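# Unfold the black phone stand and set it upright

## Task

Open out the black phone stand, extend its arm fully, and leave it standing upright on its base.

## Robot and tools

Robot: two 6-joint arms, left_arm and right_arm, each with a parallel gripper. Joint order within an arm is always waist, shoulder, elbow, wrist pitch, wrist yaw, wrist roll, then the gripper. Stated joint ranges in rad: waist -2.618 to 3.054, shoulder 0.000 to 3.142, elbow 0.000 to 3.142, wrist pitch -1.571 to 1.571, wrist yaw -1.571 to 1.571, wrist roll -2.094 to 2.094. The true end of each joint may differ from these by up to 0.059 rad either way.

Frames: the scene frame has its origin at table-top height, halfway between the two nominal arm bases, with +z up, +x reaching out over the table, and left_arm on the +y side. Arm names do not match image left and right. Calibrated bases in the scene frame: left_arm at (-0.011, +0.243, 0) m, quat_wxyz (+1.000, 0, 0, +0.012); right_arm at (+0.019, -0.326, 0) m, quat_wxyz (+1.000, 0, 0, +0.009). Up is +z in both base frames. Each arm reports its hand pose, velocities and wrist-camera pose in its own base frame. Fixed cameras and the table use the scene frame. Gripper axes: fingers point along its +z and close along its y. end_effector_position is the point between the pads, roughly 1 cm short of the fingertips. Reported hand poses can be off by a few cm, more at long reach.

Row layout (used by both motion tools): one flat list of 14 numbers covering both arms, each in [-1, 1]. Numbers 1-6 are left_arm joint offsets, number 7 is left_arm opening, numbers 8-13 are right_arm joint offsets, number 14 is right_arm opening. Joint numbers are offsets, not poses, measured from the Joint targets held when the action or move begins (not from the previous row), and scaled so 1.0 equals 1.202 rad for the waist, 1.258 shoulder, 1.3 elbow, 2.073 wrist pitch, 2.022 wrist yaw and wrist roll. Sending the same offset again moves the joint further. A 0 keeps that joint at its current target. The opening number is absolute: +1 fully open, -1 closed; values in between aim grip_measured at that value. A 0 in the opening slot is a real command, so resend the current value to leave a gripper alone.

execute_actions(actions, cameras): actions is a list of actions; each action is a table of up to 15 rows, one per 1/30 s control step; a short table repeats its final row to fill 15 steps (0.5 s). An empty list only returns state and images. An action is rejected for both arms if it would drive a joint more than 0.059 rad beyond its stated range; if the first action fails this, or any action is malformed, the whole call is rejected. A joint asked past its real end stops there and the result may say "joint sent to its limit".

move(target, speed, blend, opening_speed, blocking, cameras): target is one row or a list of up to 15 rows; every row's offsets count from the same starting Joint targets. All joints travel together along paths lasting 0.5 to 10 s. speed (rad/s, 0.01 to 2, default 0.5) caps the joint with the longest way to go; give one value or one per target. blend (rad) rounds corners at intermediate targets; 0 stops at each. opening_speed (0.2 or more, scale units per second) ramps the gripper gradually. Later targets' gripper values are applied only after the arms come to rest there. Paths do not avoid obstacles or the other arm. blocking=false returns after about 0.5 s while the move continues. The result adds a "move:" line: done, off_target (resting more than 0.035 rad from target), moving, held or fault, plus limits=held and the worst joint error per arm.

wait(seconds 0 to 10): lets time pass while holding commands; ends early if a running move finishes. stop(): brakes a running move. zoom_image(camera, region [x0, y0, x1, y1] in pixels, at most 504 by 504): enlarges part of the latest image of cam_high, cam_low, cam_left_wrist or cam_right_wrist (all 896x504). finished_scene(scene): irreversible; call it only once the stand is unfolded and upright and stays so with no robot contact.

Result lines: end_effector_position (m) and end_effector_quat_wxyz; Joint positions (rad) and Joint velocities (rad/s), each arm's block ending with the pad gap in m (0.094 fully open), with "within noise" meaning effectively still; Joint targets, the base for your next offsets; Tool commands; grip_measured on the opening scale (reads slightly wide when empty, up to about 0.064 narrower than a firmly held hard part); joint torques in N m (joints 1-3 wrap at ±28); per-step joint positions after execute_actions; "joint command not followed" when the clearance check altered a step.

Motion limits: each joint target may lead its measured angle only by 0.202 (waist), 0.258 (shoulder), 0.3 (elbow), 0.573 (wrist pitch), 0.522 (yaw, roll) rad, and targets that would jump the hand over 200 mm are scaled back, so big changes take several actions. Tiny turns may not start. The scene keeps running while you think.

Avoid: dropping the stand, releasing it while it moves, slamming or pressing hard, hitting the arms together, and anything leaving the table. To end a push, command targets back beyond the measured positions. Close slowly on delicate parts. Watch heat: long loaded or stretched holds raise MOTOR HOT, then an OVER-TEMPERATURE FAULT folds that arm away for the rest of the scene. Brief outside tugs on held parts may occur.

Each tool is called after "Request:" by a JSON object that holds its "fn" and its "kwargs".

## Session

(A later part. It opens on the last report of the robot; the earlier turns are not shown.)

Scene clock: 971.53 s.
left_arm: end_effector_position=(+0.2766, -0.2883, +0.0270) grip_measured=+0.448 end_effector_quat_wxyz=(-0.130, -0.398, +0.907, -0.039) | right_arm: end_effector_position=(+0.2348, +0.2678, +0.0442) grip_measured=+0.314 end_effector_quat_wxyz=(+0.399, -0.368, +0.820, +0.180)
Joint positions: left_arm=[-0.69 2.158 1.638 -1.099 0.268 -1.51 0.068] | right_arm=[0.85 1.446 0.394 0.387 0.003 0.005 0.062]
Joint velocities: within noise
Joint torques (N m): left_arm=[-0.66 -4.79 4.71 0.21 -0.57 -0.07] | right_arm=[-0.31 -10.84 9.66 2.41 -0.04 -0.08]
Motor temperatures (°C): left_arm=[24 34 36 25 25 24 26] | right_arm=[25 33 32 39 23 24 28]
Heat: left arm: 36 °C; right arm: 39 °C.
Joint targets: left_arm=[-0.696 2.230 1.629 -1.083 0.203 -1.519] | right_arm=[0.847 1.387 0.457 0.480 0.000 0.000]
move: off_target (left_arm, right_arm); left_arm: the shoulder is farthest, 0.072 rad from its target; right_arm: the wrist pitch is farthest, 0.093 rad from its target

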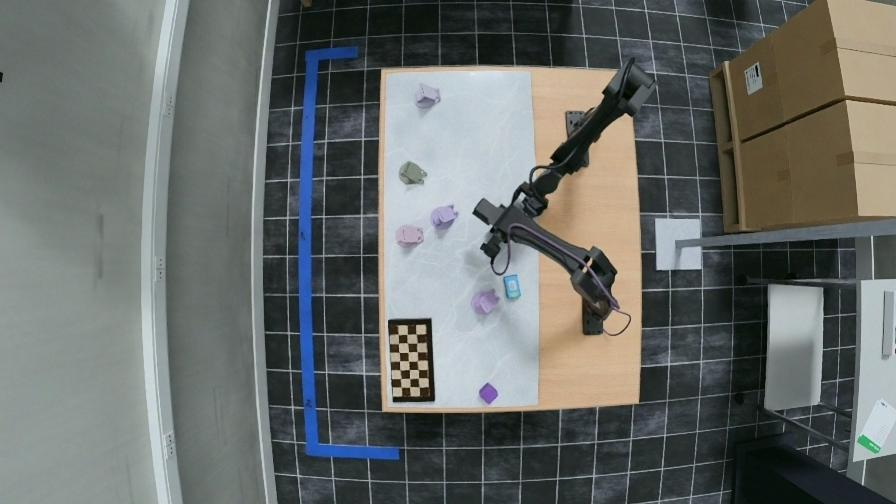

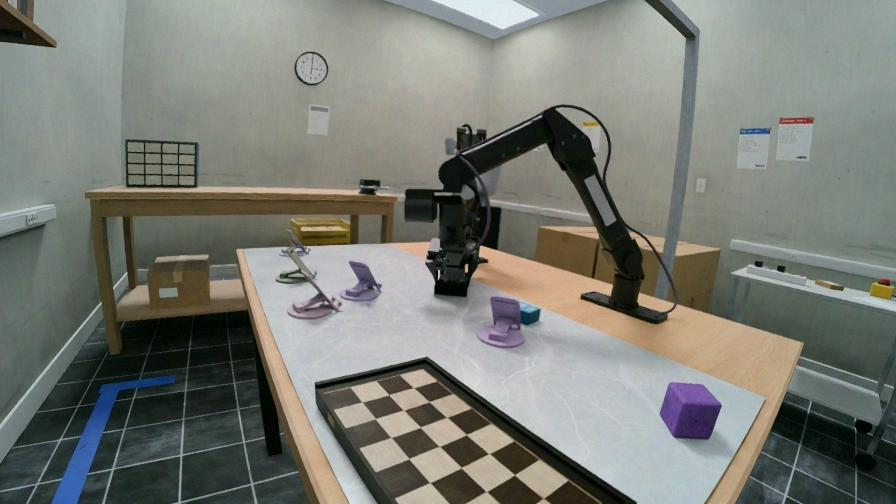

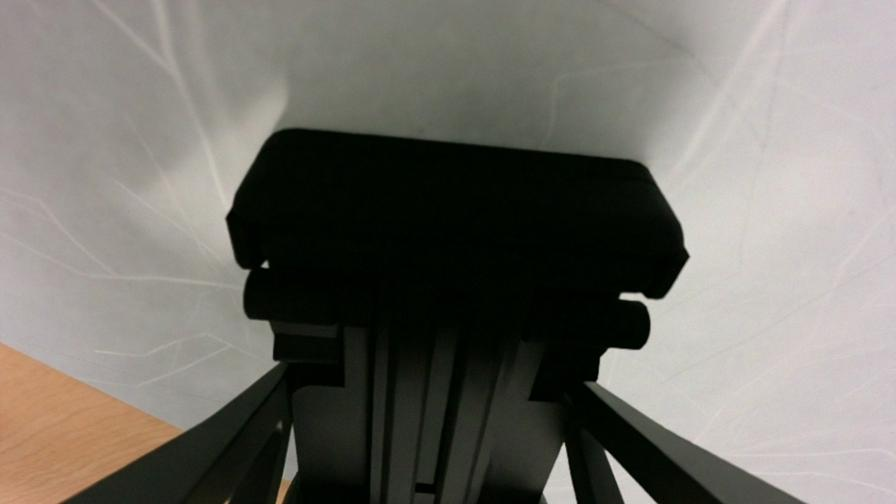

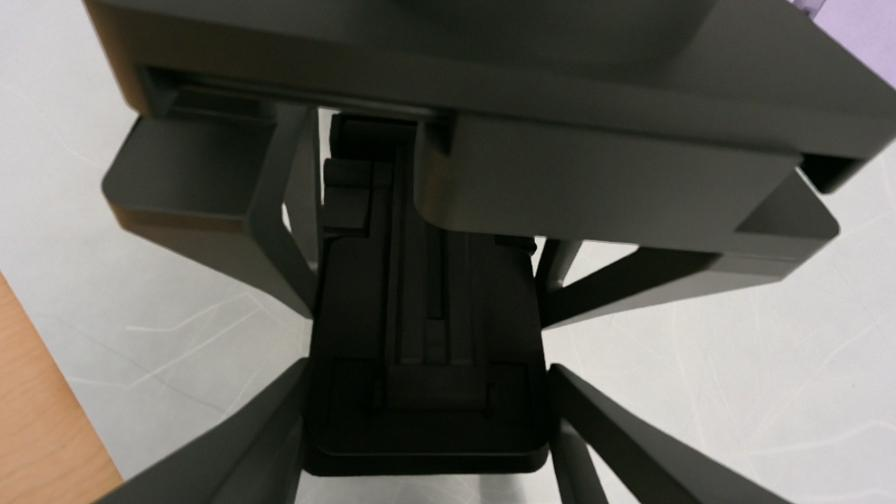

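Request:
{"fn": "move", "kwargs": {"target": [0, 0.048, 0, 0, 0, 0, 0.0, 0, -0.065, 0.05, 0.01, 0, 0, 0.0], "speed": 0.1, "cameras": ["cam_low","cam_left_wrist","cam_right_wrist"]}}

Scene clock: 987.20 s.
left_arm: end_effector_position=(+0.2750, -0.2905, +0.0268) grip_measured=+0.448 end_effector_quat_wxyz=(-0.138, -0.394, +0.908, -0.042) | right_arm: end_effector_position=(+0.2340, +0.2668, +0.0444) grip_measured=+0.314 end_effector_quat_wxyz=(+0.396, -0.368, +0.822, +0.179)
Joint positions: left_arm=[-0.69 2.164 1.643 -1.102 0.284 -1.502 0.068] | right_arm=[0.85 1.438 0.397 0.369 0.004 0.007 0.062]
Joint velocities: within noise
Joint torques (N m): left_arm=[-0.01 -11.02 5.42 0.04 0.04 -0.05] | right_arm=[-0.12 -5.34 4.77 1.58 0.08 -0.04]
Motor temperatures (°C): left_arm=[24 33 35 25 25 24 26] | right_arm=[25 32 35 40 23 24 28]
Heat: left arm: 35 °C; right arm: 40 °C.
Joint targets: left_arm=[-0.690 2.165 1.642 -1.101 0.270 -1.509] | right_arm=[0.850 1.436 0.397 0.376 0.003 0.005]
move: held (left_arm, right_arm; a check stopped the path); limits=held; left_arm: the shoulder is farthest, 0.127 rad from its target; right_arm: the shoulder is farthest, 0.132 rad from its target
joint command not followed: on one or more control steps a check withheld the commanded joint targets of the left arm, and it was not sent them on those steps.
cause: the commanded joint targets, or the way to them, would bring a part of the robot too close to another arm (this arm's wrist (the part past the wrist yaw) and the right arm's fingers, at the place that arm was heading or pushing toward when its own hold began).
joint command not followed: on one or more control steps a check withheld the commanded joint targets of the right arm, and it was not sent them on those steps.
cause: the commanded joint targets, or the way to them, would bring a part of the robot too close to another arm (this arm's fingers and the left arm's wrist (the part past the wrist yaw), along the way the arms are being sent, or toward where that arm still pushes).
Images, in order (width x height): cam_low 896x504, cam_left_wrist 896x504, cam_right_wrist 896x504.

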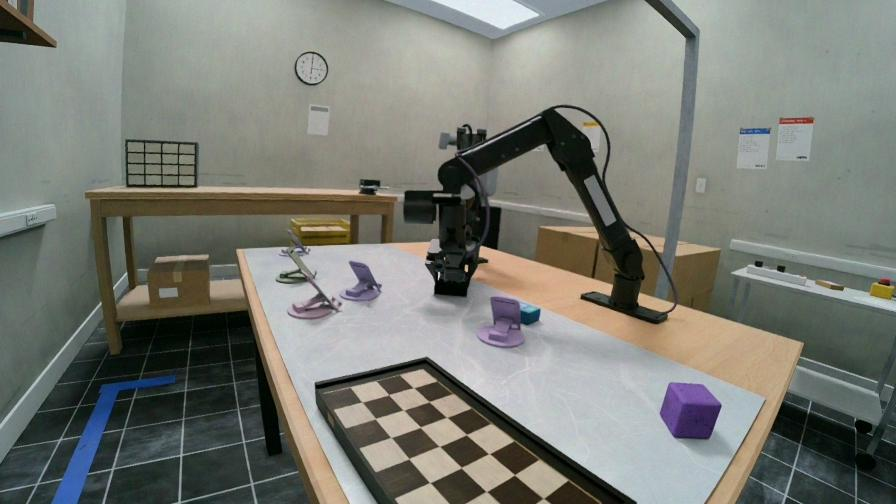

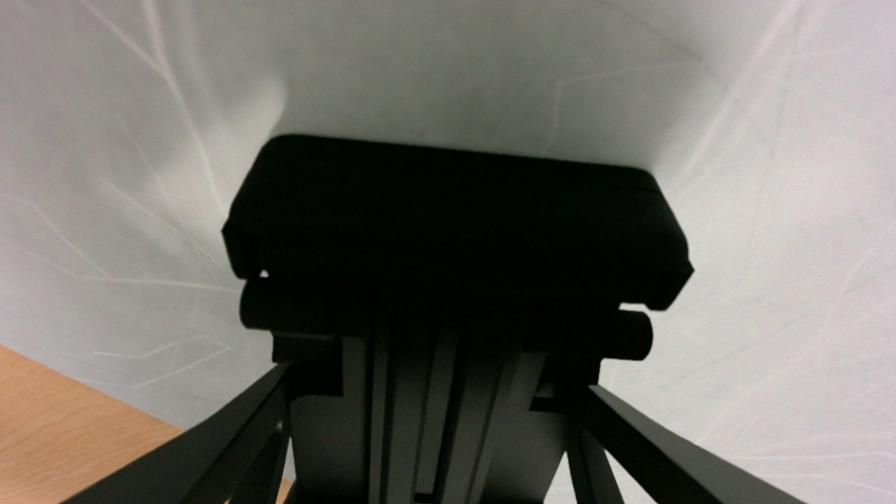

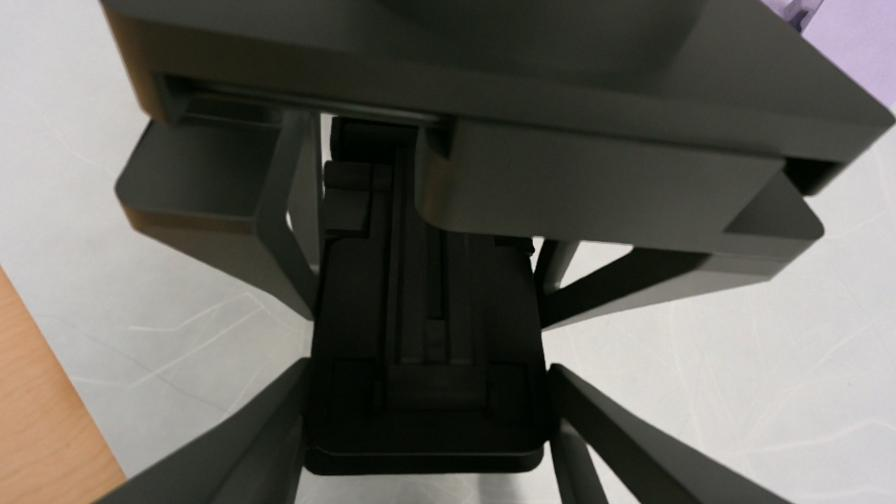

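Request:
{"fn": "move", "kwargs": {"target": [0, 0.008, 0, 0, 0, 0, 0.2, 0, 0.082, -0.066, 0.118, 0, 0, 0.1], "speed": 0.15, "cameras": ["cam_left_wrist","cam_right_wrist"]}}

Scene clock: 1017.00 s.
left_arm: end_effector_position=(+0.2781, -0.2880, +0.0261) grip_measured=+0.448 end_effector_quat_wxyz=(-0.131, -0.390, +0.911, -0.041) | right_arm: end_effector_position=(+0.2380, +0.2702, +0.0422) grip_measured=+0.314 end_effector_quat_wxyz=(+0.437, -0.357, +0.802, +0.196)
Joint positions: left_arm=[-0.686 2.164 1.643 -1.1 0.27 -1.488 0.068] | right_arm=[0.85 1.513 0.321 0.62 0.008 0.007 0.062]
Joint velocities: within noise
Joint torques (N m): left_arm=[-0.39 -10.09 5.35 0.02 0.18 -0.18] | right_arm=[-0.08 -3.34 3.36 1.58 -0.03 -0.03]
Motor temperatures (°C): left_arm=[24 39 36 25 24 24 26] | right_arm=[25 29 31 39 23 24 28]
Heat: left arm: 39 °C; right arm: 39 °C.
Joint targets: left_arm=[-0.690 2.175 1.642 -1.101 0.270 -1.509] | right_arm=[0.850 1.539 0.311 0.621 0.003 0.005]
move: done
Images, in order (width x height): cam_left_wrist 896x504, cam_right_wrist 896x504.

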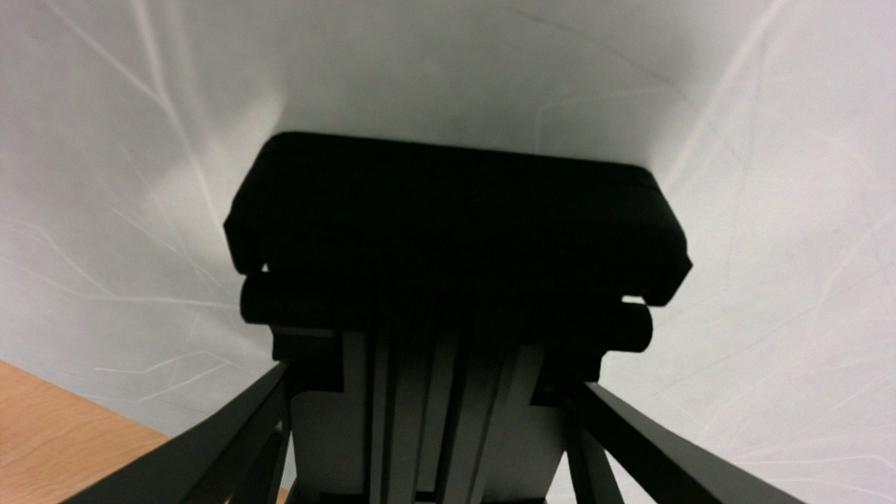

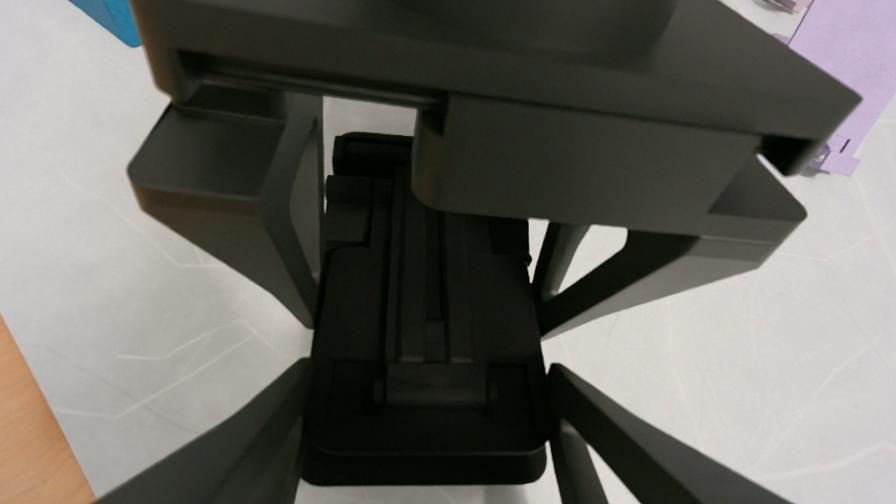

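Request:
{"fn": "move", "kwargs": {"target": [0, 0, 0, 0, 0, 0, 0.75, 0, 0.016, 0, 0, 0, 0, 0.1], "speed": 0.15, "opening_speed": 0.6, "cameras": ["cam_left_wrist","cam_right_wrist"]}}

Scene clock: 1021.13 s.
left_arm: end_effector_position=(+0.2790, -0.2872, +0.0259) grip_measured=+0.748 end_effector_quat_wxyz=(-0.130, -0.397, +0.908, -0.040) | right_arm: end_effector_position=(+0.2400, +0.2721, +0.0417) grip_measured=+0.314 end_effector_quat_wxyz=(+0.442, -0.356, +0.799, +0.197)
Joint positions: left_arm=[-0.684 2.164 1.643 -1.099 0.268 -1.503 0.082] | right_arm=[0.85 1.535 0.321 0.654 0.01 0.007 0.062]
Joint velocities: within noise
Joint torques (N m): left_arm=[-0.59 -10.07 5.35 0 0.2 -0.07] | right_arm=[0.1 -3.41 3.33 1.26 -0.05 -0.02]
Motor temperatures (°C): left_arm=[24 39 36 25 24 24 26] | right_arm=[25 29 31 39 23 24 28]
Heat: left arm: 39 °C; right arm: 39 °C.
Joint targets: left_arm=[-0.690 2.175 1.642 -1.101 0.271 -1.509] | right_arm=[0.850 1.560 0.311 0.620 0.003 0.005]
move: done
Images, in order (width x height): cam_left_wrist 896x504, cam_right_wrist 896x504.

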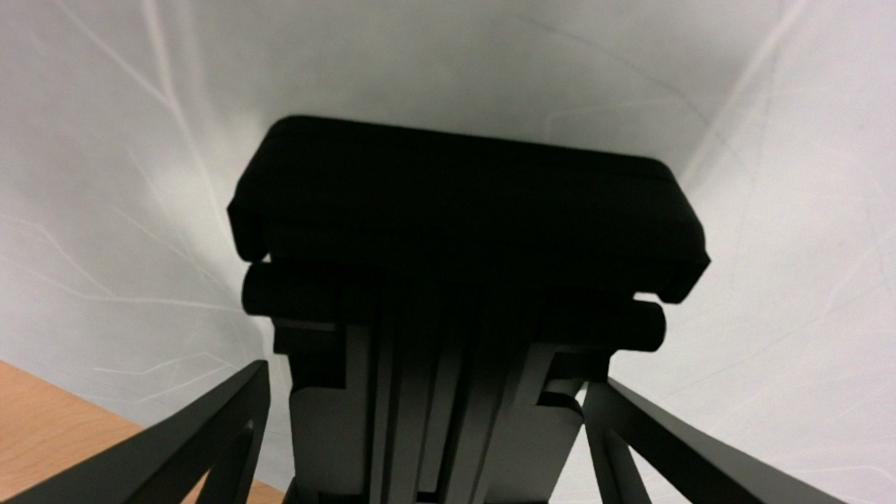

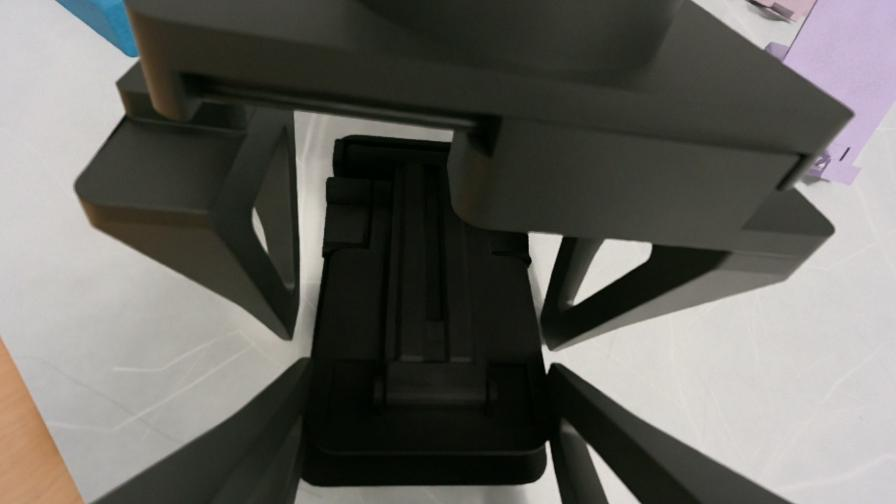

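Request:
{"fn": "move", "kwargs": {"target": [[0, -0.1, 0, 0, 0, 0, 0.95, 0, 0, 0, 0, 0, 0, 0.1],[0, -0.35, -0.05, 0, 0, 0, 0.95, 0, 0, 0, 0, 0, 0, 0.1]], "speed": [0.3,0.8], "opening_speed": 1, "cameras": ["cam_low","cam_right_wrist"]}}

Scene clock: 1026.63 s.
left_arm: end_effector_position=(+0.2749, -0.2842, +0.1680) grip_measured=+0.948 end_effector_quat_wxyz=(-0.047, -0.372, +0.906, -0.198) | right_arm: end_effector_position=(+0.2400, +0.2721, +0.0418) grip_measured=+0.314 end_effector_quat_wxyz=(+0.442, -0.356, +0.799, +0.197)
Joint positions: left_arm=[-0.684 1.75 1.589 -1.098 0.269 -1.507 0.092] | right_arm=[0.85 1.535 0.321 0.654 0.01 0.007 0.062]
Joint velocities: within noise
Joint torques (N m): left_arm=[-0.58 -9.63 5.34 0.6 0.18 -0.02] | right_arm=[-0.1 -3.47 3.63 1.28 -0.05 -0.03]
Motor temperatures (°C): left_arm=[24 39 36 25 24 24 26] | right_arm=[25 29 31 38 23 24 28]
Heat: left arm: 39 °C; right arm: 38 °C.
Joint targets: left_arm=[-0.690 1.735 1.577 -1.101 0.271 -1.509] | right_arm=[0.850 1.560 0.311 0.621 0.003 0.005]
move: done
Images, in order (width x height): cam_low 896x504, cam_right_wrist 896x504.

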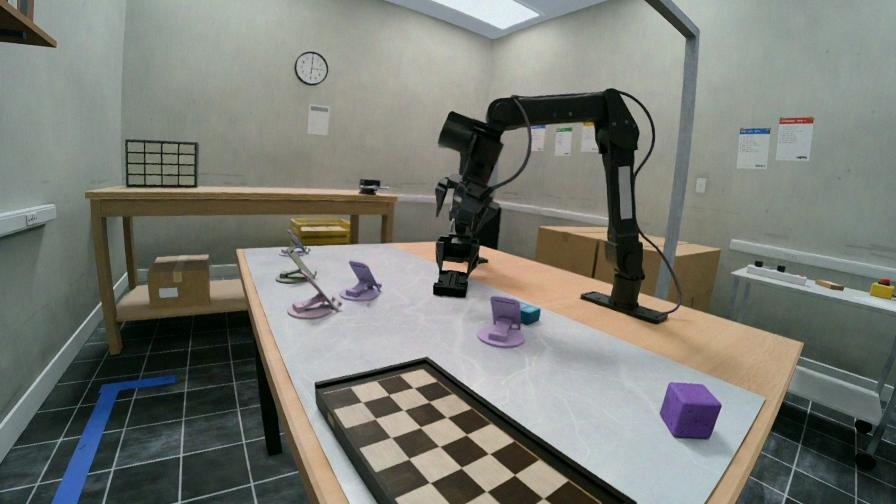

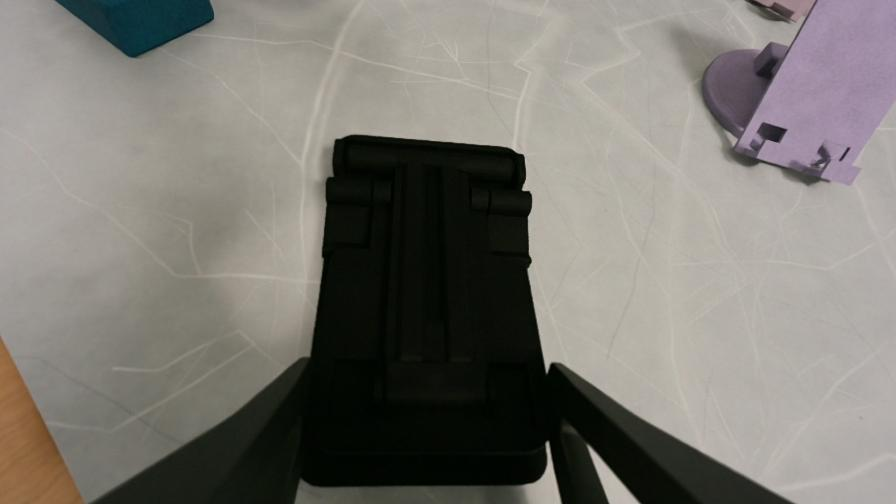

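Request:
{"fn": "zoom_image", "kwargs": {"camera": "cam_right_wrist", "region": [280, 120, 580, 500]}}

Request:
{"fn": "zoom_image", "kwargs": {"camera": "cam_low", "region": [425, 240, 485, 305]}}

Scaled by 1.326.

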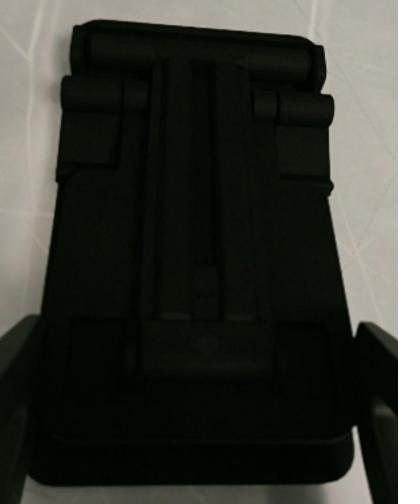

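Scaled by 7.754.

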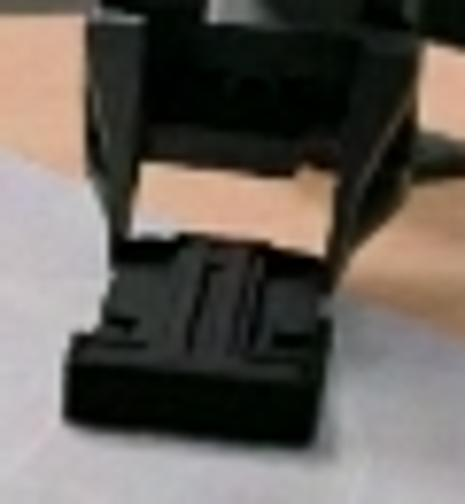

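Request:
{"fn": "move", "kwargs": {"target": [[0, 0, 0, 0, 0, 0, 0.95, 0, 0, 0, 0, 0, 0, 0.5],[0, 0, 0, 0, 0, 0, 0.95, 0, -0.032, 0, -0.02, 0, 0, 0.5],[0, 0, 0, 0, 0, 0, 0.95, 0, -0.015, 0, -0.012, 0, 0, 0.5]], "speed": 0.15, "opening_speed": 0.6, "cameras": ["cam_low","cam_right_wrist"]}}

Scene clock: 1041.00 s.
left_arm: end_effector_position=(+0.2749, -0.2842, +0.1680) grip_measured=+0.948 end_effector_quat_wxyz=(-0.047, -0.372, +0.906, -0.198) | right_arm: end_effector_position=(+0.2354, +0.2672, +0.0300) grip_measured=+0.499 end_effector_quat_wxyz=(+0.421, -0.361, +0.810, +0.188)
Joint positions: left_arm=[-0.684 1.75 1.589 -1.098 0.269 -1.507 0.092] | right_arm=[0.85 1.542 0.321 0.61 0.008 0.007 0.07]
Joint velocities: within noise
Joint torques (N m): left_arm=[-0.64 -9.62 5.37 0.6 0.2 -0.01] | right_arm=[0.09 -5.87 3.3 1.42 -0.01 -0.1]
Motor temperatures (°C): left_arm=[24 38 35 25 24 24 25] | right_arm=[25 28 30 37 23 24 28]
Heat: left arm: 38 °C; right arm: 37 °C.
Joint targets: left_arm=[-0.690 1.735 1.577 -1.101 0.271 -1.509] | right_arm=[0.850 1.541 0.311 0.596 0.003 0.005]
move: done
Images, in order (width x height): cam_low 896x504, cam_right_wrist 896x504.

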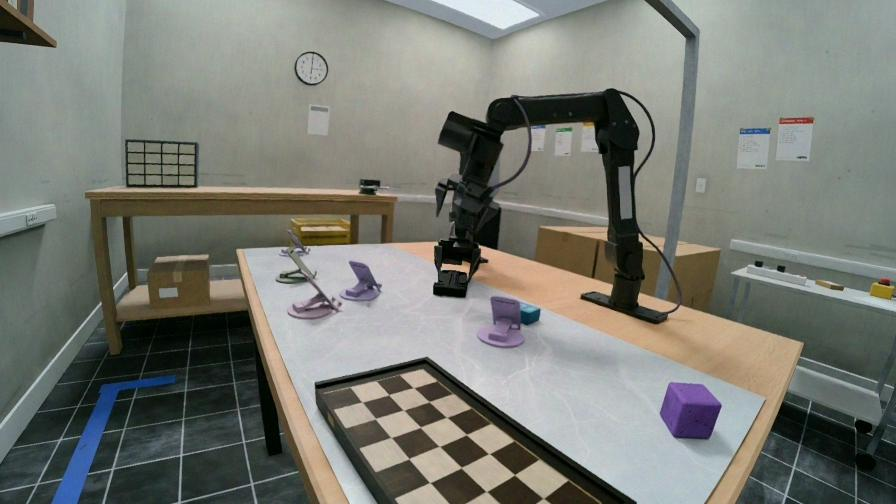

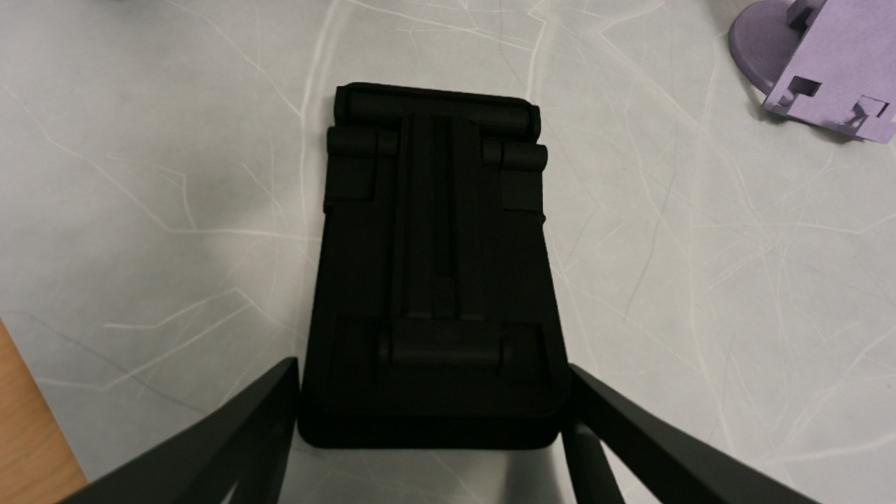

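Request:
{"fn": "move", "kwargs": {"target": [[0, 0, 0, 0, 0, 0, 0.95, 0, -0.026, 0, 0, 0, 0, 0.5],[0, 0, 0, 0, 0, 0, 0.95, 0, -0.026, 0, 0, 0, 0, 0.2]], "speed": 0.15, "opening_speed": 0.5, "cameras": ["cam_right_wrist"]}}

Scene clock: 1049.40 s.
left_arm: end_effector_position=(+0.2749, -0.2842, +0.1680) grip_measured=+0.948 end_effector_quat_wxyz=(-0.047, -0.372, +0.906, -0.198) | right_arm: end_effector_position=(+0.2363, +0.2682, +0.0353) grip_measured=+0.304 end_effector_quat_wxyz=(+0.427, -0.360, +0.807, +0.191)
Joint positions: left_arm=[-0.684 1.75 1.589 -1.098 0.269 -1.507 0.092] | right_arm=[0.85 1.527 0.321 0.61 0.008 0.007 0.061]
Joint velocities: within noise
Joint torques (N m): left_arm=[-0.59 -9.63 5.3 0.6 0.18 0] | right_arm=[0.05 -7.17 3.55 1.41 -0.06 -0.02]
Motor temperatures (°C): left_arm=[24 38 35 26 24 24 25] | right_arm=[25 29 30 37 23 24 27]
Heat: left arm: 38 °C; right arm: 37 °C.
Joint targets: left_arm=[-0.690 1.735 1.577 -1.101 0.271 -1.509] | right_arm=[0.850 1.508 0.311 0.596 0.003 0.005]
move: done
Images, in order (width x height): cam_right_wrist 896x504.

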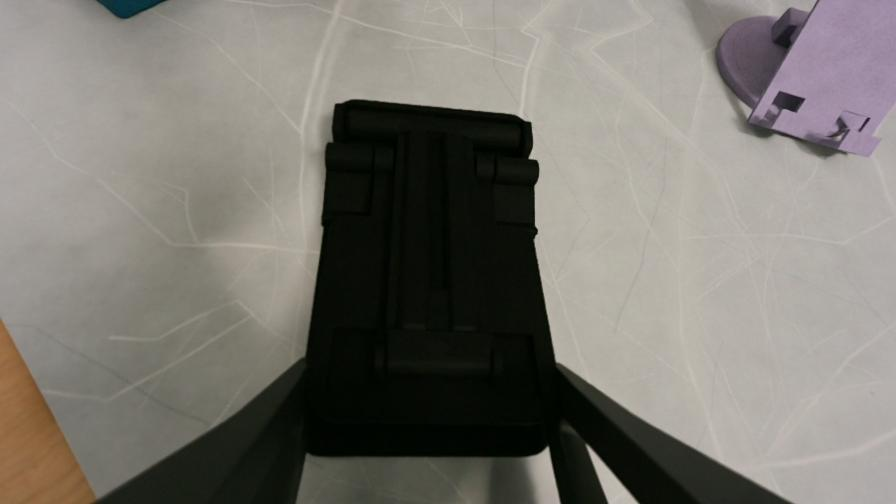

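Request:
{"fn": "move", "kwargs": {"target": [[0, 0, 0, 0, 0, 0, 0.95, 0, 0, 0, 0, 0, 0, 0.62],[0, 0, 0, 0, 0, 0, 0.95, 0, 0.156, -0.086, 0.217, 0, 0, 0.62]], "speed": 0.3, "opening_speed": 0.6, "cameras": ["cam_right_wrist","cam_low"]}}

Scene clock: 1068.77 s.
left_arm: end_effector_position=(+0.2749, -0.2842, +0.1680) grip_measured=+0.948 end_effector_quat_wxyz=(-0.047, -0.372, +0.906, -0.198) | right_arm: end_effector_position=(+0.2365, +0.2684, +0.0343) grip_measured=+0.619 end_effector_quat_wxyz=(+0.486, -0.344, +0.773, +0.218)
Joint positions: left_arm=[-0.684 1.75 1.589 -1.098 0.269 -1.507 0.092] | right_arm=[0.85 1.692 0.212 1.032 0.008 0.007 0.076]
Joint velocities: within noise
Joint torques (N m): left_arm=[-0.59 -9.61 5.34 0.59 0.18 0] | right_arm=[0.02 -4.82 2.22 1.76 -0.08 -0.01]
Motor temperatures (°C): left_arm=[24 38 34 26 24 24 25] | right_arm=[25 30 30 37 23 24 28]
Heat: left arm: 38 °C; right arm: 37 °C.
Joint targets: left_arm=[-0.690 1.735 1.577 -1.101 0.271 -1.509] | right_arm=[0.850 1.704 0.199 1.046 0.003 0.005]
move: done
Images, in order (width x height): cam_low 896x504, cam_right_wrist 896x504.

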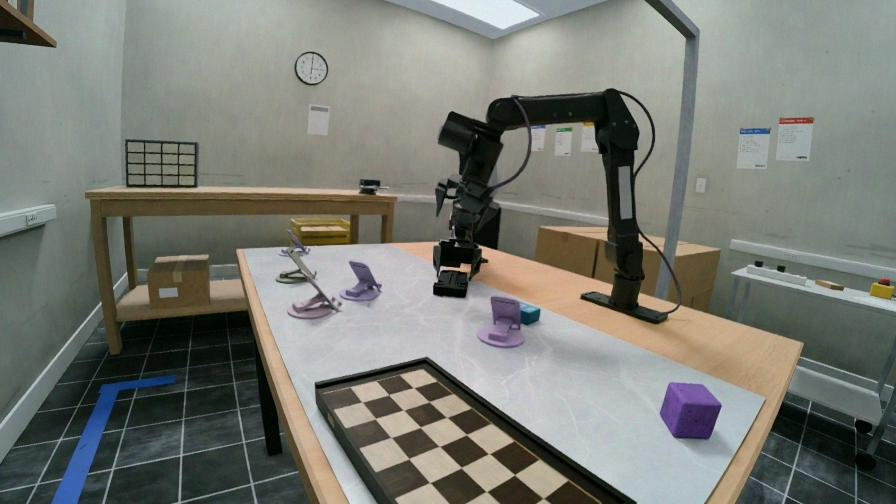

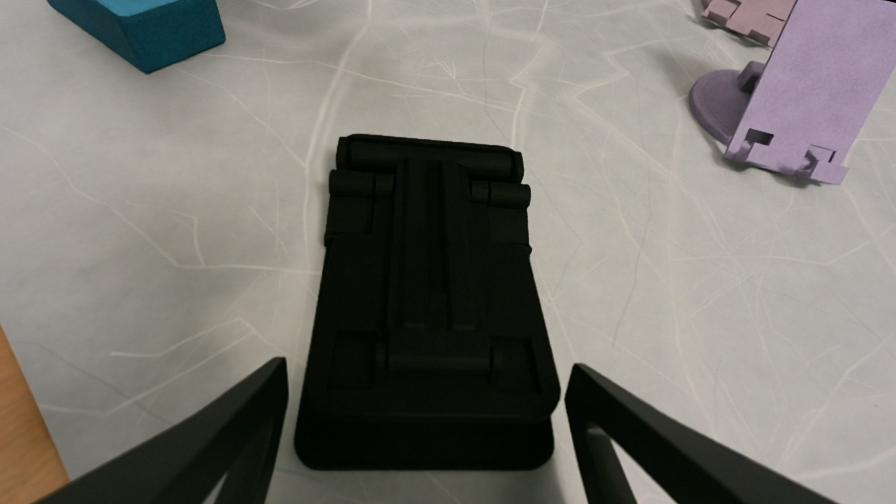

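Request:
{"fn": "move", "kwargs": {"target": [[0.145, 0.171, 0.13, -0.08, 0.13, 0.097, 0.95, 0, 0, 0, 0, 0, 0, 0.62],[0.145, 0.362, 0.13, -0.08, 0.13, 0.097, 0.8, 0, 0, 0, 0, 0, 0, 0.62]], "speed": [0.6,0.4], "cameras": ["cam_left_wrist","cam_right_wrist","cam_low"]}}

Scene clock: 1085.07 s.
left_arm: end_effector_position=(+0.2917, -0.2659, +0.0573) grip_measured=+0.802 end_effector_quat_wxyz=(-0.246, -0.394, +0.880, -0.104) | right_arm: end_effector_position=(+0.2365, +0.2685, +0.0345) grip_measured=+0.619 end_effector_quat_wxyz=(+0.486, -0.344, +0.773, +0.218)
Joint positions: left_arm=[-0.514 2.178 1.714 -1.248 0.524 -1.317 0.085] | right_arm=[0.85 1.692 0.212 1.033 0.008 0.007 0.076]
Joint velocities: within noise
Joint torques (N m): left_arm=[-0.2 -10.02 7.97 -0.3 0.41 0.06] | right_arm=[-0.17 -4.81 2.02 1.7 0.01 -0.08]
Motor temperatures (°C): left_arm=[24 38 34 26 24 24 25] | right_arm=[25 29 29 39 23 24 27]
Heat: left arm: 38 °C; right arm: 39 °C.
Joint targets: left_arm=[-0.516 2.190 1.746 -1.267 0.533 -1.313] | right_arm=[0.850 1.704 0.199 1.045 0.003 0.005]
move: done
Images, in order (width x height): cam_low 896x504, cam_left_wrist 896x504, cam_right_wrist 896x504.

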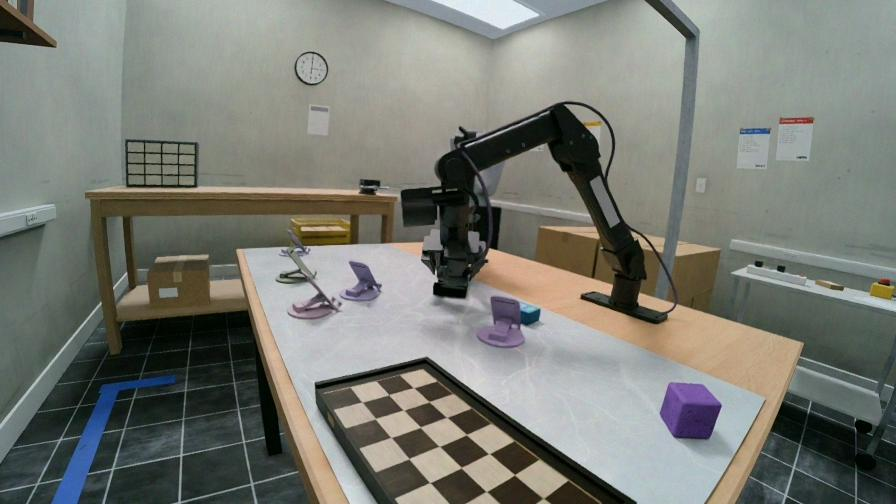

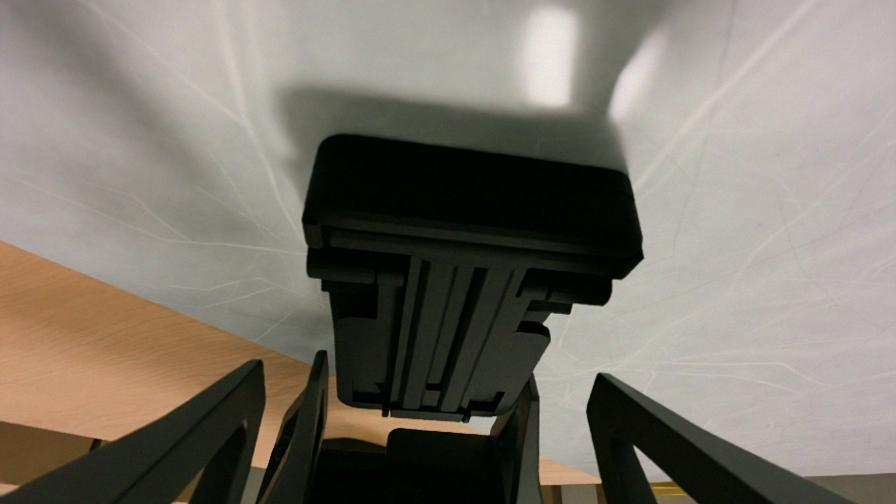

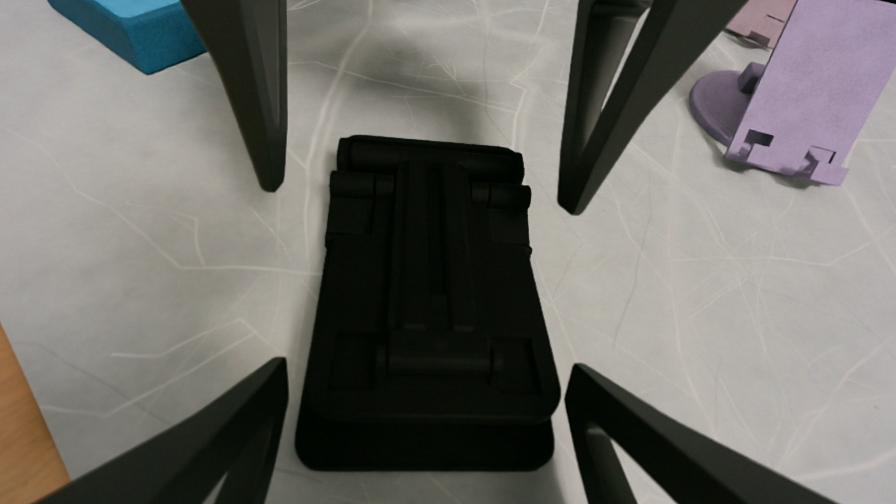

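Request:
{"fn": "zoom_image", "kwargs": {"camera": "cam_right_wrist", "region": [270, 110, 590, 490]}}

Request:
{"fn": "zoom_image", "kwargs": {"camera": "cam_left_wrist", "region": [280, 120, 660, 450]}}

Scaled by 1.326.

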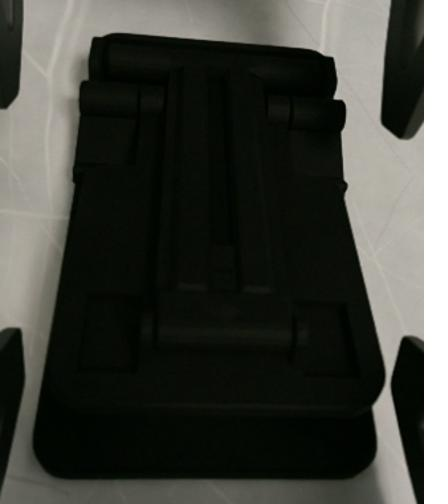

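Scaled by 1.326.

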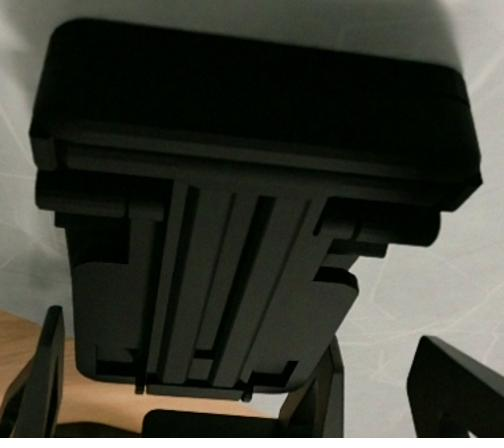

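Request:
{"fn": "move", "kwargs": {"target": [-0.042, -0.002, -0.115, 0.093, 0.013, -0.029, 0.8, 0, 0, 0, 0, 0, 0, 0.62], "speed": 0.15, "cameras": ["cam_left_wrist","cam_right_wrist","cam_low"]}}

Scene clock: 1126.30 s.
left_arm: end_effector_position=(+0.2816, -0.2853, +0.0324) grip_measured=+0.802 end_effector_quat_wxyz=(-0.246, -0.388, +0.880, -0.121) | right_arm: end_effector_position=(+0.2366, +0.2685, +0.0346) grip_measured=+0.619 end_effector_quat_wxyz=(+0.486, -0.344, +0.773, +0.218)
Joint positions: left_arm=[-0.56 2.178 1.608 -1.086 0.55 -1.366 0.085] | right_arm=[0.85 1.692 0.212 1.033 0.008 0.007 0.076]
Joint velocities: within noise
Joint torques (N m): left_arm=[-0.64 -10.15 4.38 0.11 0.44 -0.04] | right_arm=[-0.24 -4.67 2.02 1.76 -0.05 -0.06]
Motor temperatures (°C): left_arm=[24 35 36 25 25 24 24] | right_arm=[25 28 28 39 23 24 26]
Heat: left arm: 36 °C; right arm: 39 °C.
Joint targets: left_arm=[-0.566 2.188 1.596 -1.074 0.560 -1.372] | right_arm=[0.850 1.704 0.199 1.046 0.003 0.005]
move: done
Images, in order (width x height): cam_low 896x504, cam_left_wrist 896x504, cam_right_wrist 896x504.

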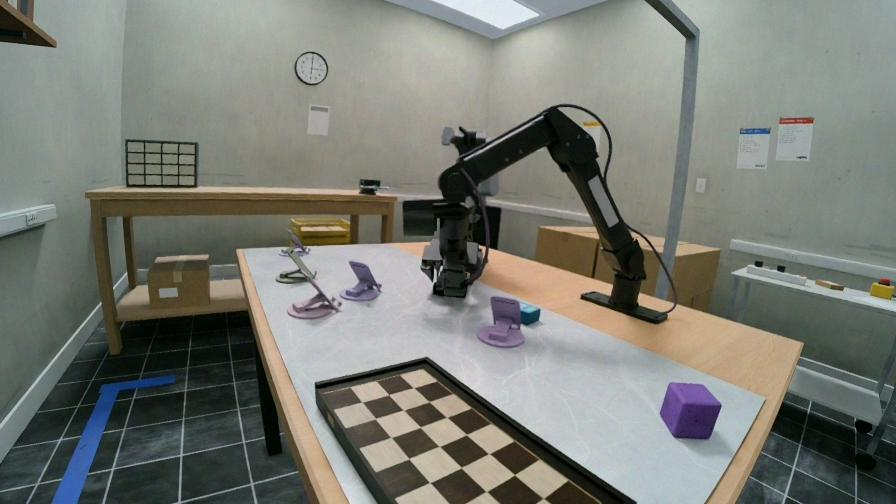

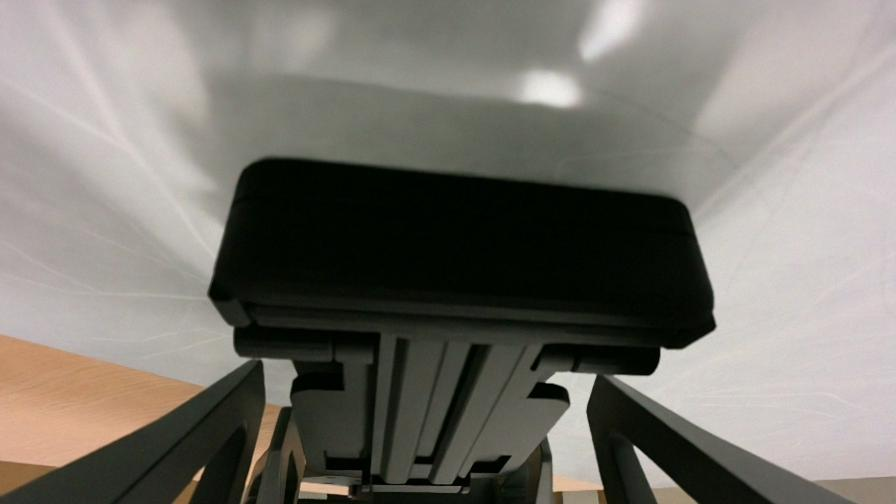

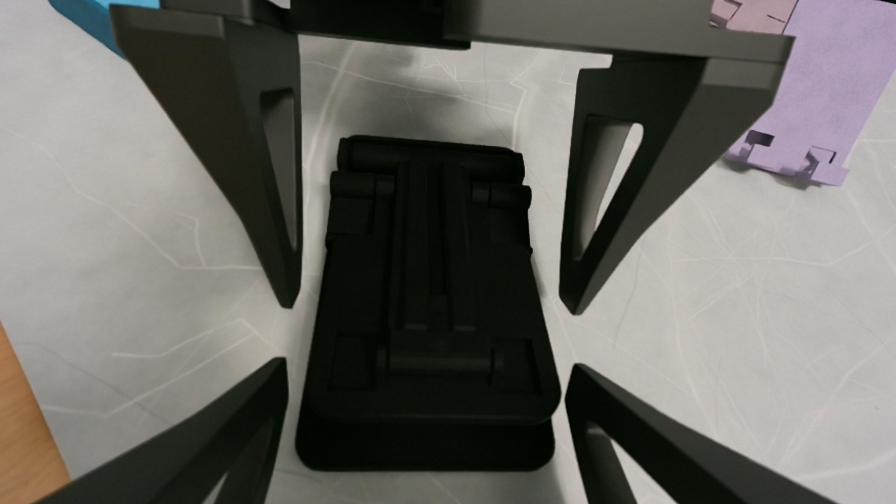

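Request:
{"fn": "move", "kwargs": {"target": [[0, 0.011, 0, 0, 0, 0, 0.8, 0, 0, 0, 0, 0, 0, 0.62],[0, 0.011, 0, 0, 0, 0, 0.2, 0, 0, 0, 0, 0, 0, 0.62]], "speed": 0.1, "opening_speed": 0.5, "cameras": ["cam_left_wrist","cam_right_wrist"]}}

Scene clock: 1131.83 s.
left_arm: end_effector_position=(+0.2817, -0.2854, +0.0324) grip_measured=+0.305 end_effector_quat_wxyz=(-0.246, -0.388, +0.880, -0.122) | right_arm: end_effector_position=(+0.2366, +0.2685, +0.0346) grip_measured=+0.619 end_effector_quat_wxyz=(+0.486, -0.344, +0.773, +0.218)
Joint positions: left_arm=[-0.56 2.178 1.608 -1.085 0.55 -1.366 0.061] | right_arm=[0.85 1.692 0.212 1.033 0.008 0.007 0.076]
Joint velocities: within noise
Joint torques (N m): left_arm=[-0.62 -9.03 4.38 0.08 0.42 -0.04] | right_arm=[0.09 -4.88 2.03 1.75 -0.02 0.01]
Motor temperatures (°C): left_arm=[24 35 36 25 25 24 24] | right_arm=[25 28 28 39 23 24 26]
Heat: left arm: 36 °C; right arm: 39 °C.
Joint targets: left_arm=[-0.566 2.201 1.596 -1.074 0.560 -1.372] | right_arm=[0.850 1.704 0.199 1.045 0.003 0.005]
move: done
Images, in order (width x height): cam_left_wrist 896x504, cam_right_wrist 896x504.

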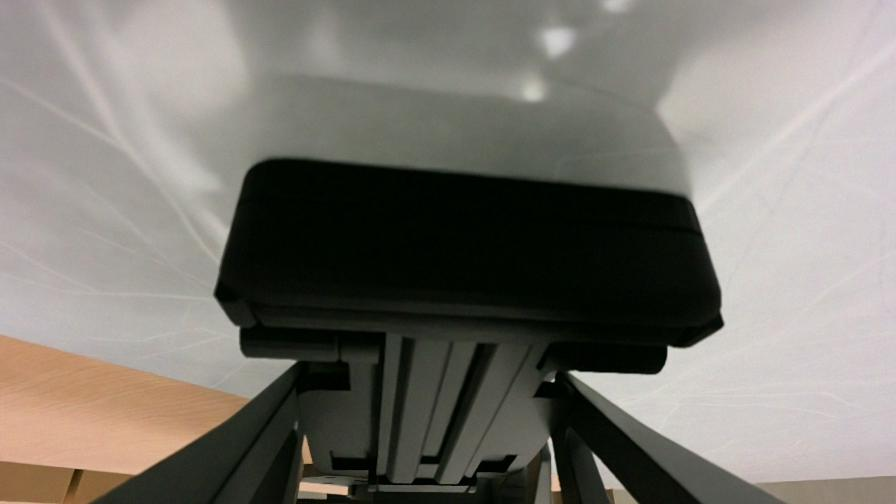

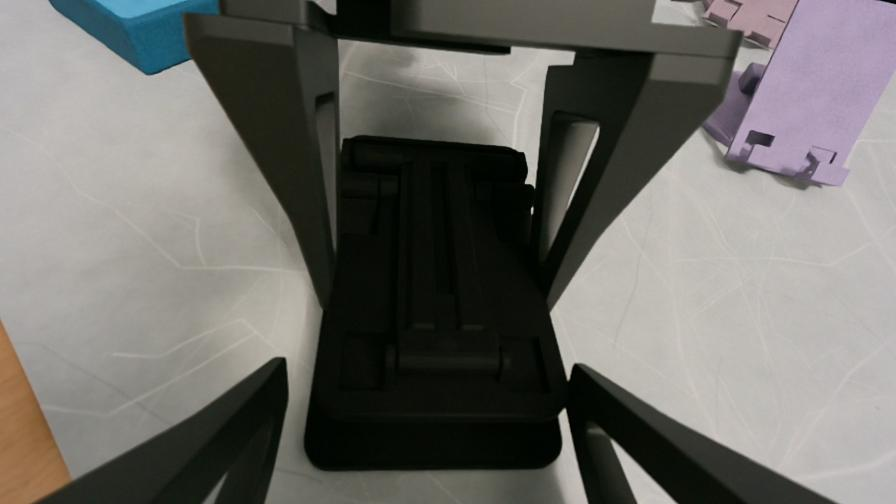

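Request:
{"fn": "move", "kwargs": {"target": [[0, 0, 0, 0, 0, 0, 0.65, 0, 0, 0, 0, 0, 0, 0.62],[0, 0.014, 0, 0, 0, 0, 0.65, 0, 0, 0, 0, 0, 0, 0.62],[0, 0.014, 0, 0, 0, 0, 0.3, 0, 0, 0, 0, 0, 0, 0.62]], "speed": 0.1, "opening_speed": 0.5, "cameras": ["cam_left_wrist","cam_right_wrist"]}}

Scene clock: 1138.37 s.
left_arm: end_effector_position=(+0.2810, -0.2850, +0.0252) grip_measured=+0.456 end_effector_quat_wxyz=(-0.250, -0.390, +0.879, -0.116) | right_arm: end_effector_position=(+0.2366, +0.2686, +0.0347) grip_measured=+0.619 end_effector_quat_wxyz=(+0.486, -0.344, +0.773, +0.218)
Joint positions: left_arm=[-0.56 2.197 1.608 -1.081 0.55 -1.367 0.068] | right_arm=[0.85 1.692 0.212 1.034 0.008 0.007 0.076]
Joint velocities: within noise
Joint torques (N m): left_arm=[-0.58 -9.26 4.4 0.03 0.43 -0.03] | right_arm=[0.05 -4.7 1.99 1.75 -0.02 -0.02]
Motor temperatures (°C): left_arm=[24 35 35 25 25 24 25] | right_arm=[25 28 28 39 23 24 26]
Heat: left arm: 35 °C; right arm: 39 °C.
Joint targets: left_arm=[-0.566 2.219 1.596 -1.074 0.560 -1.372] | right_arm=[0.850 1.704 0.199 1.046 0.003 0.005]
move: done
Images, in order (width x height): cam_left_wrist 896x504, cam_right_wrist 896x504.

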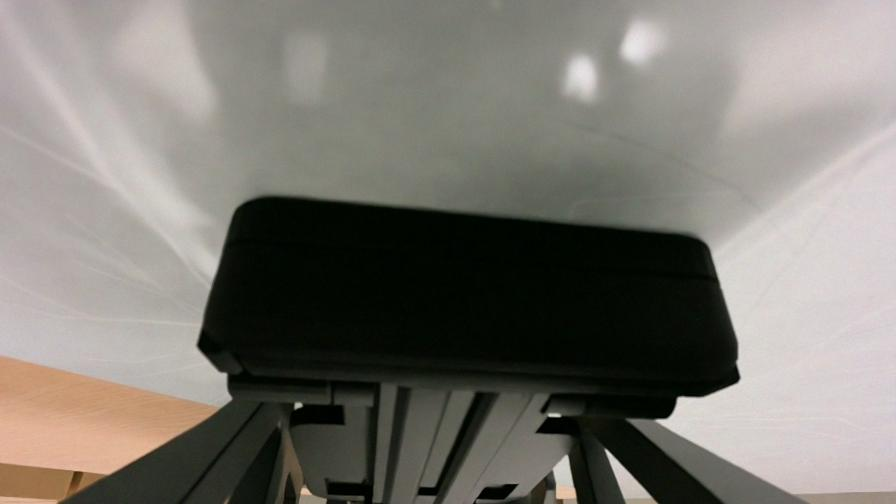

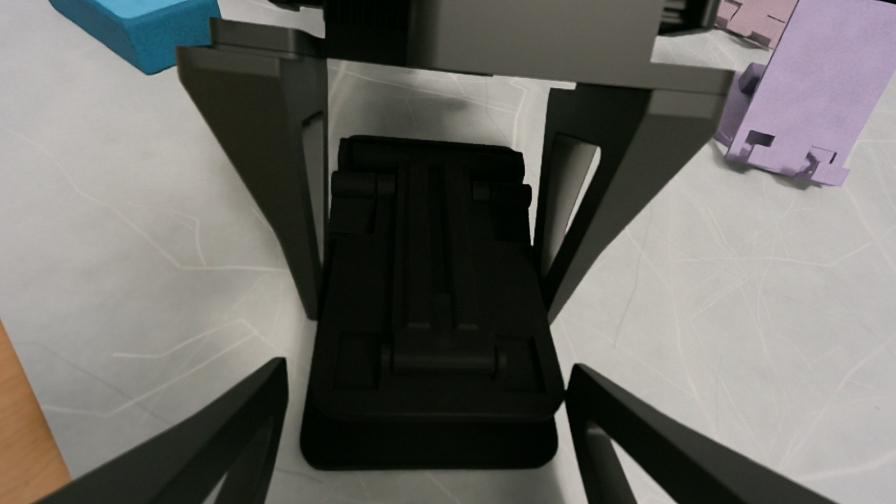

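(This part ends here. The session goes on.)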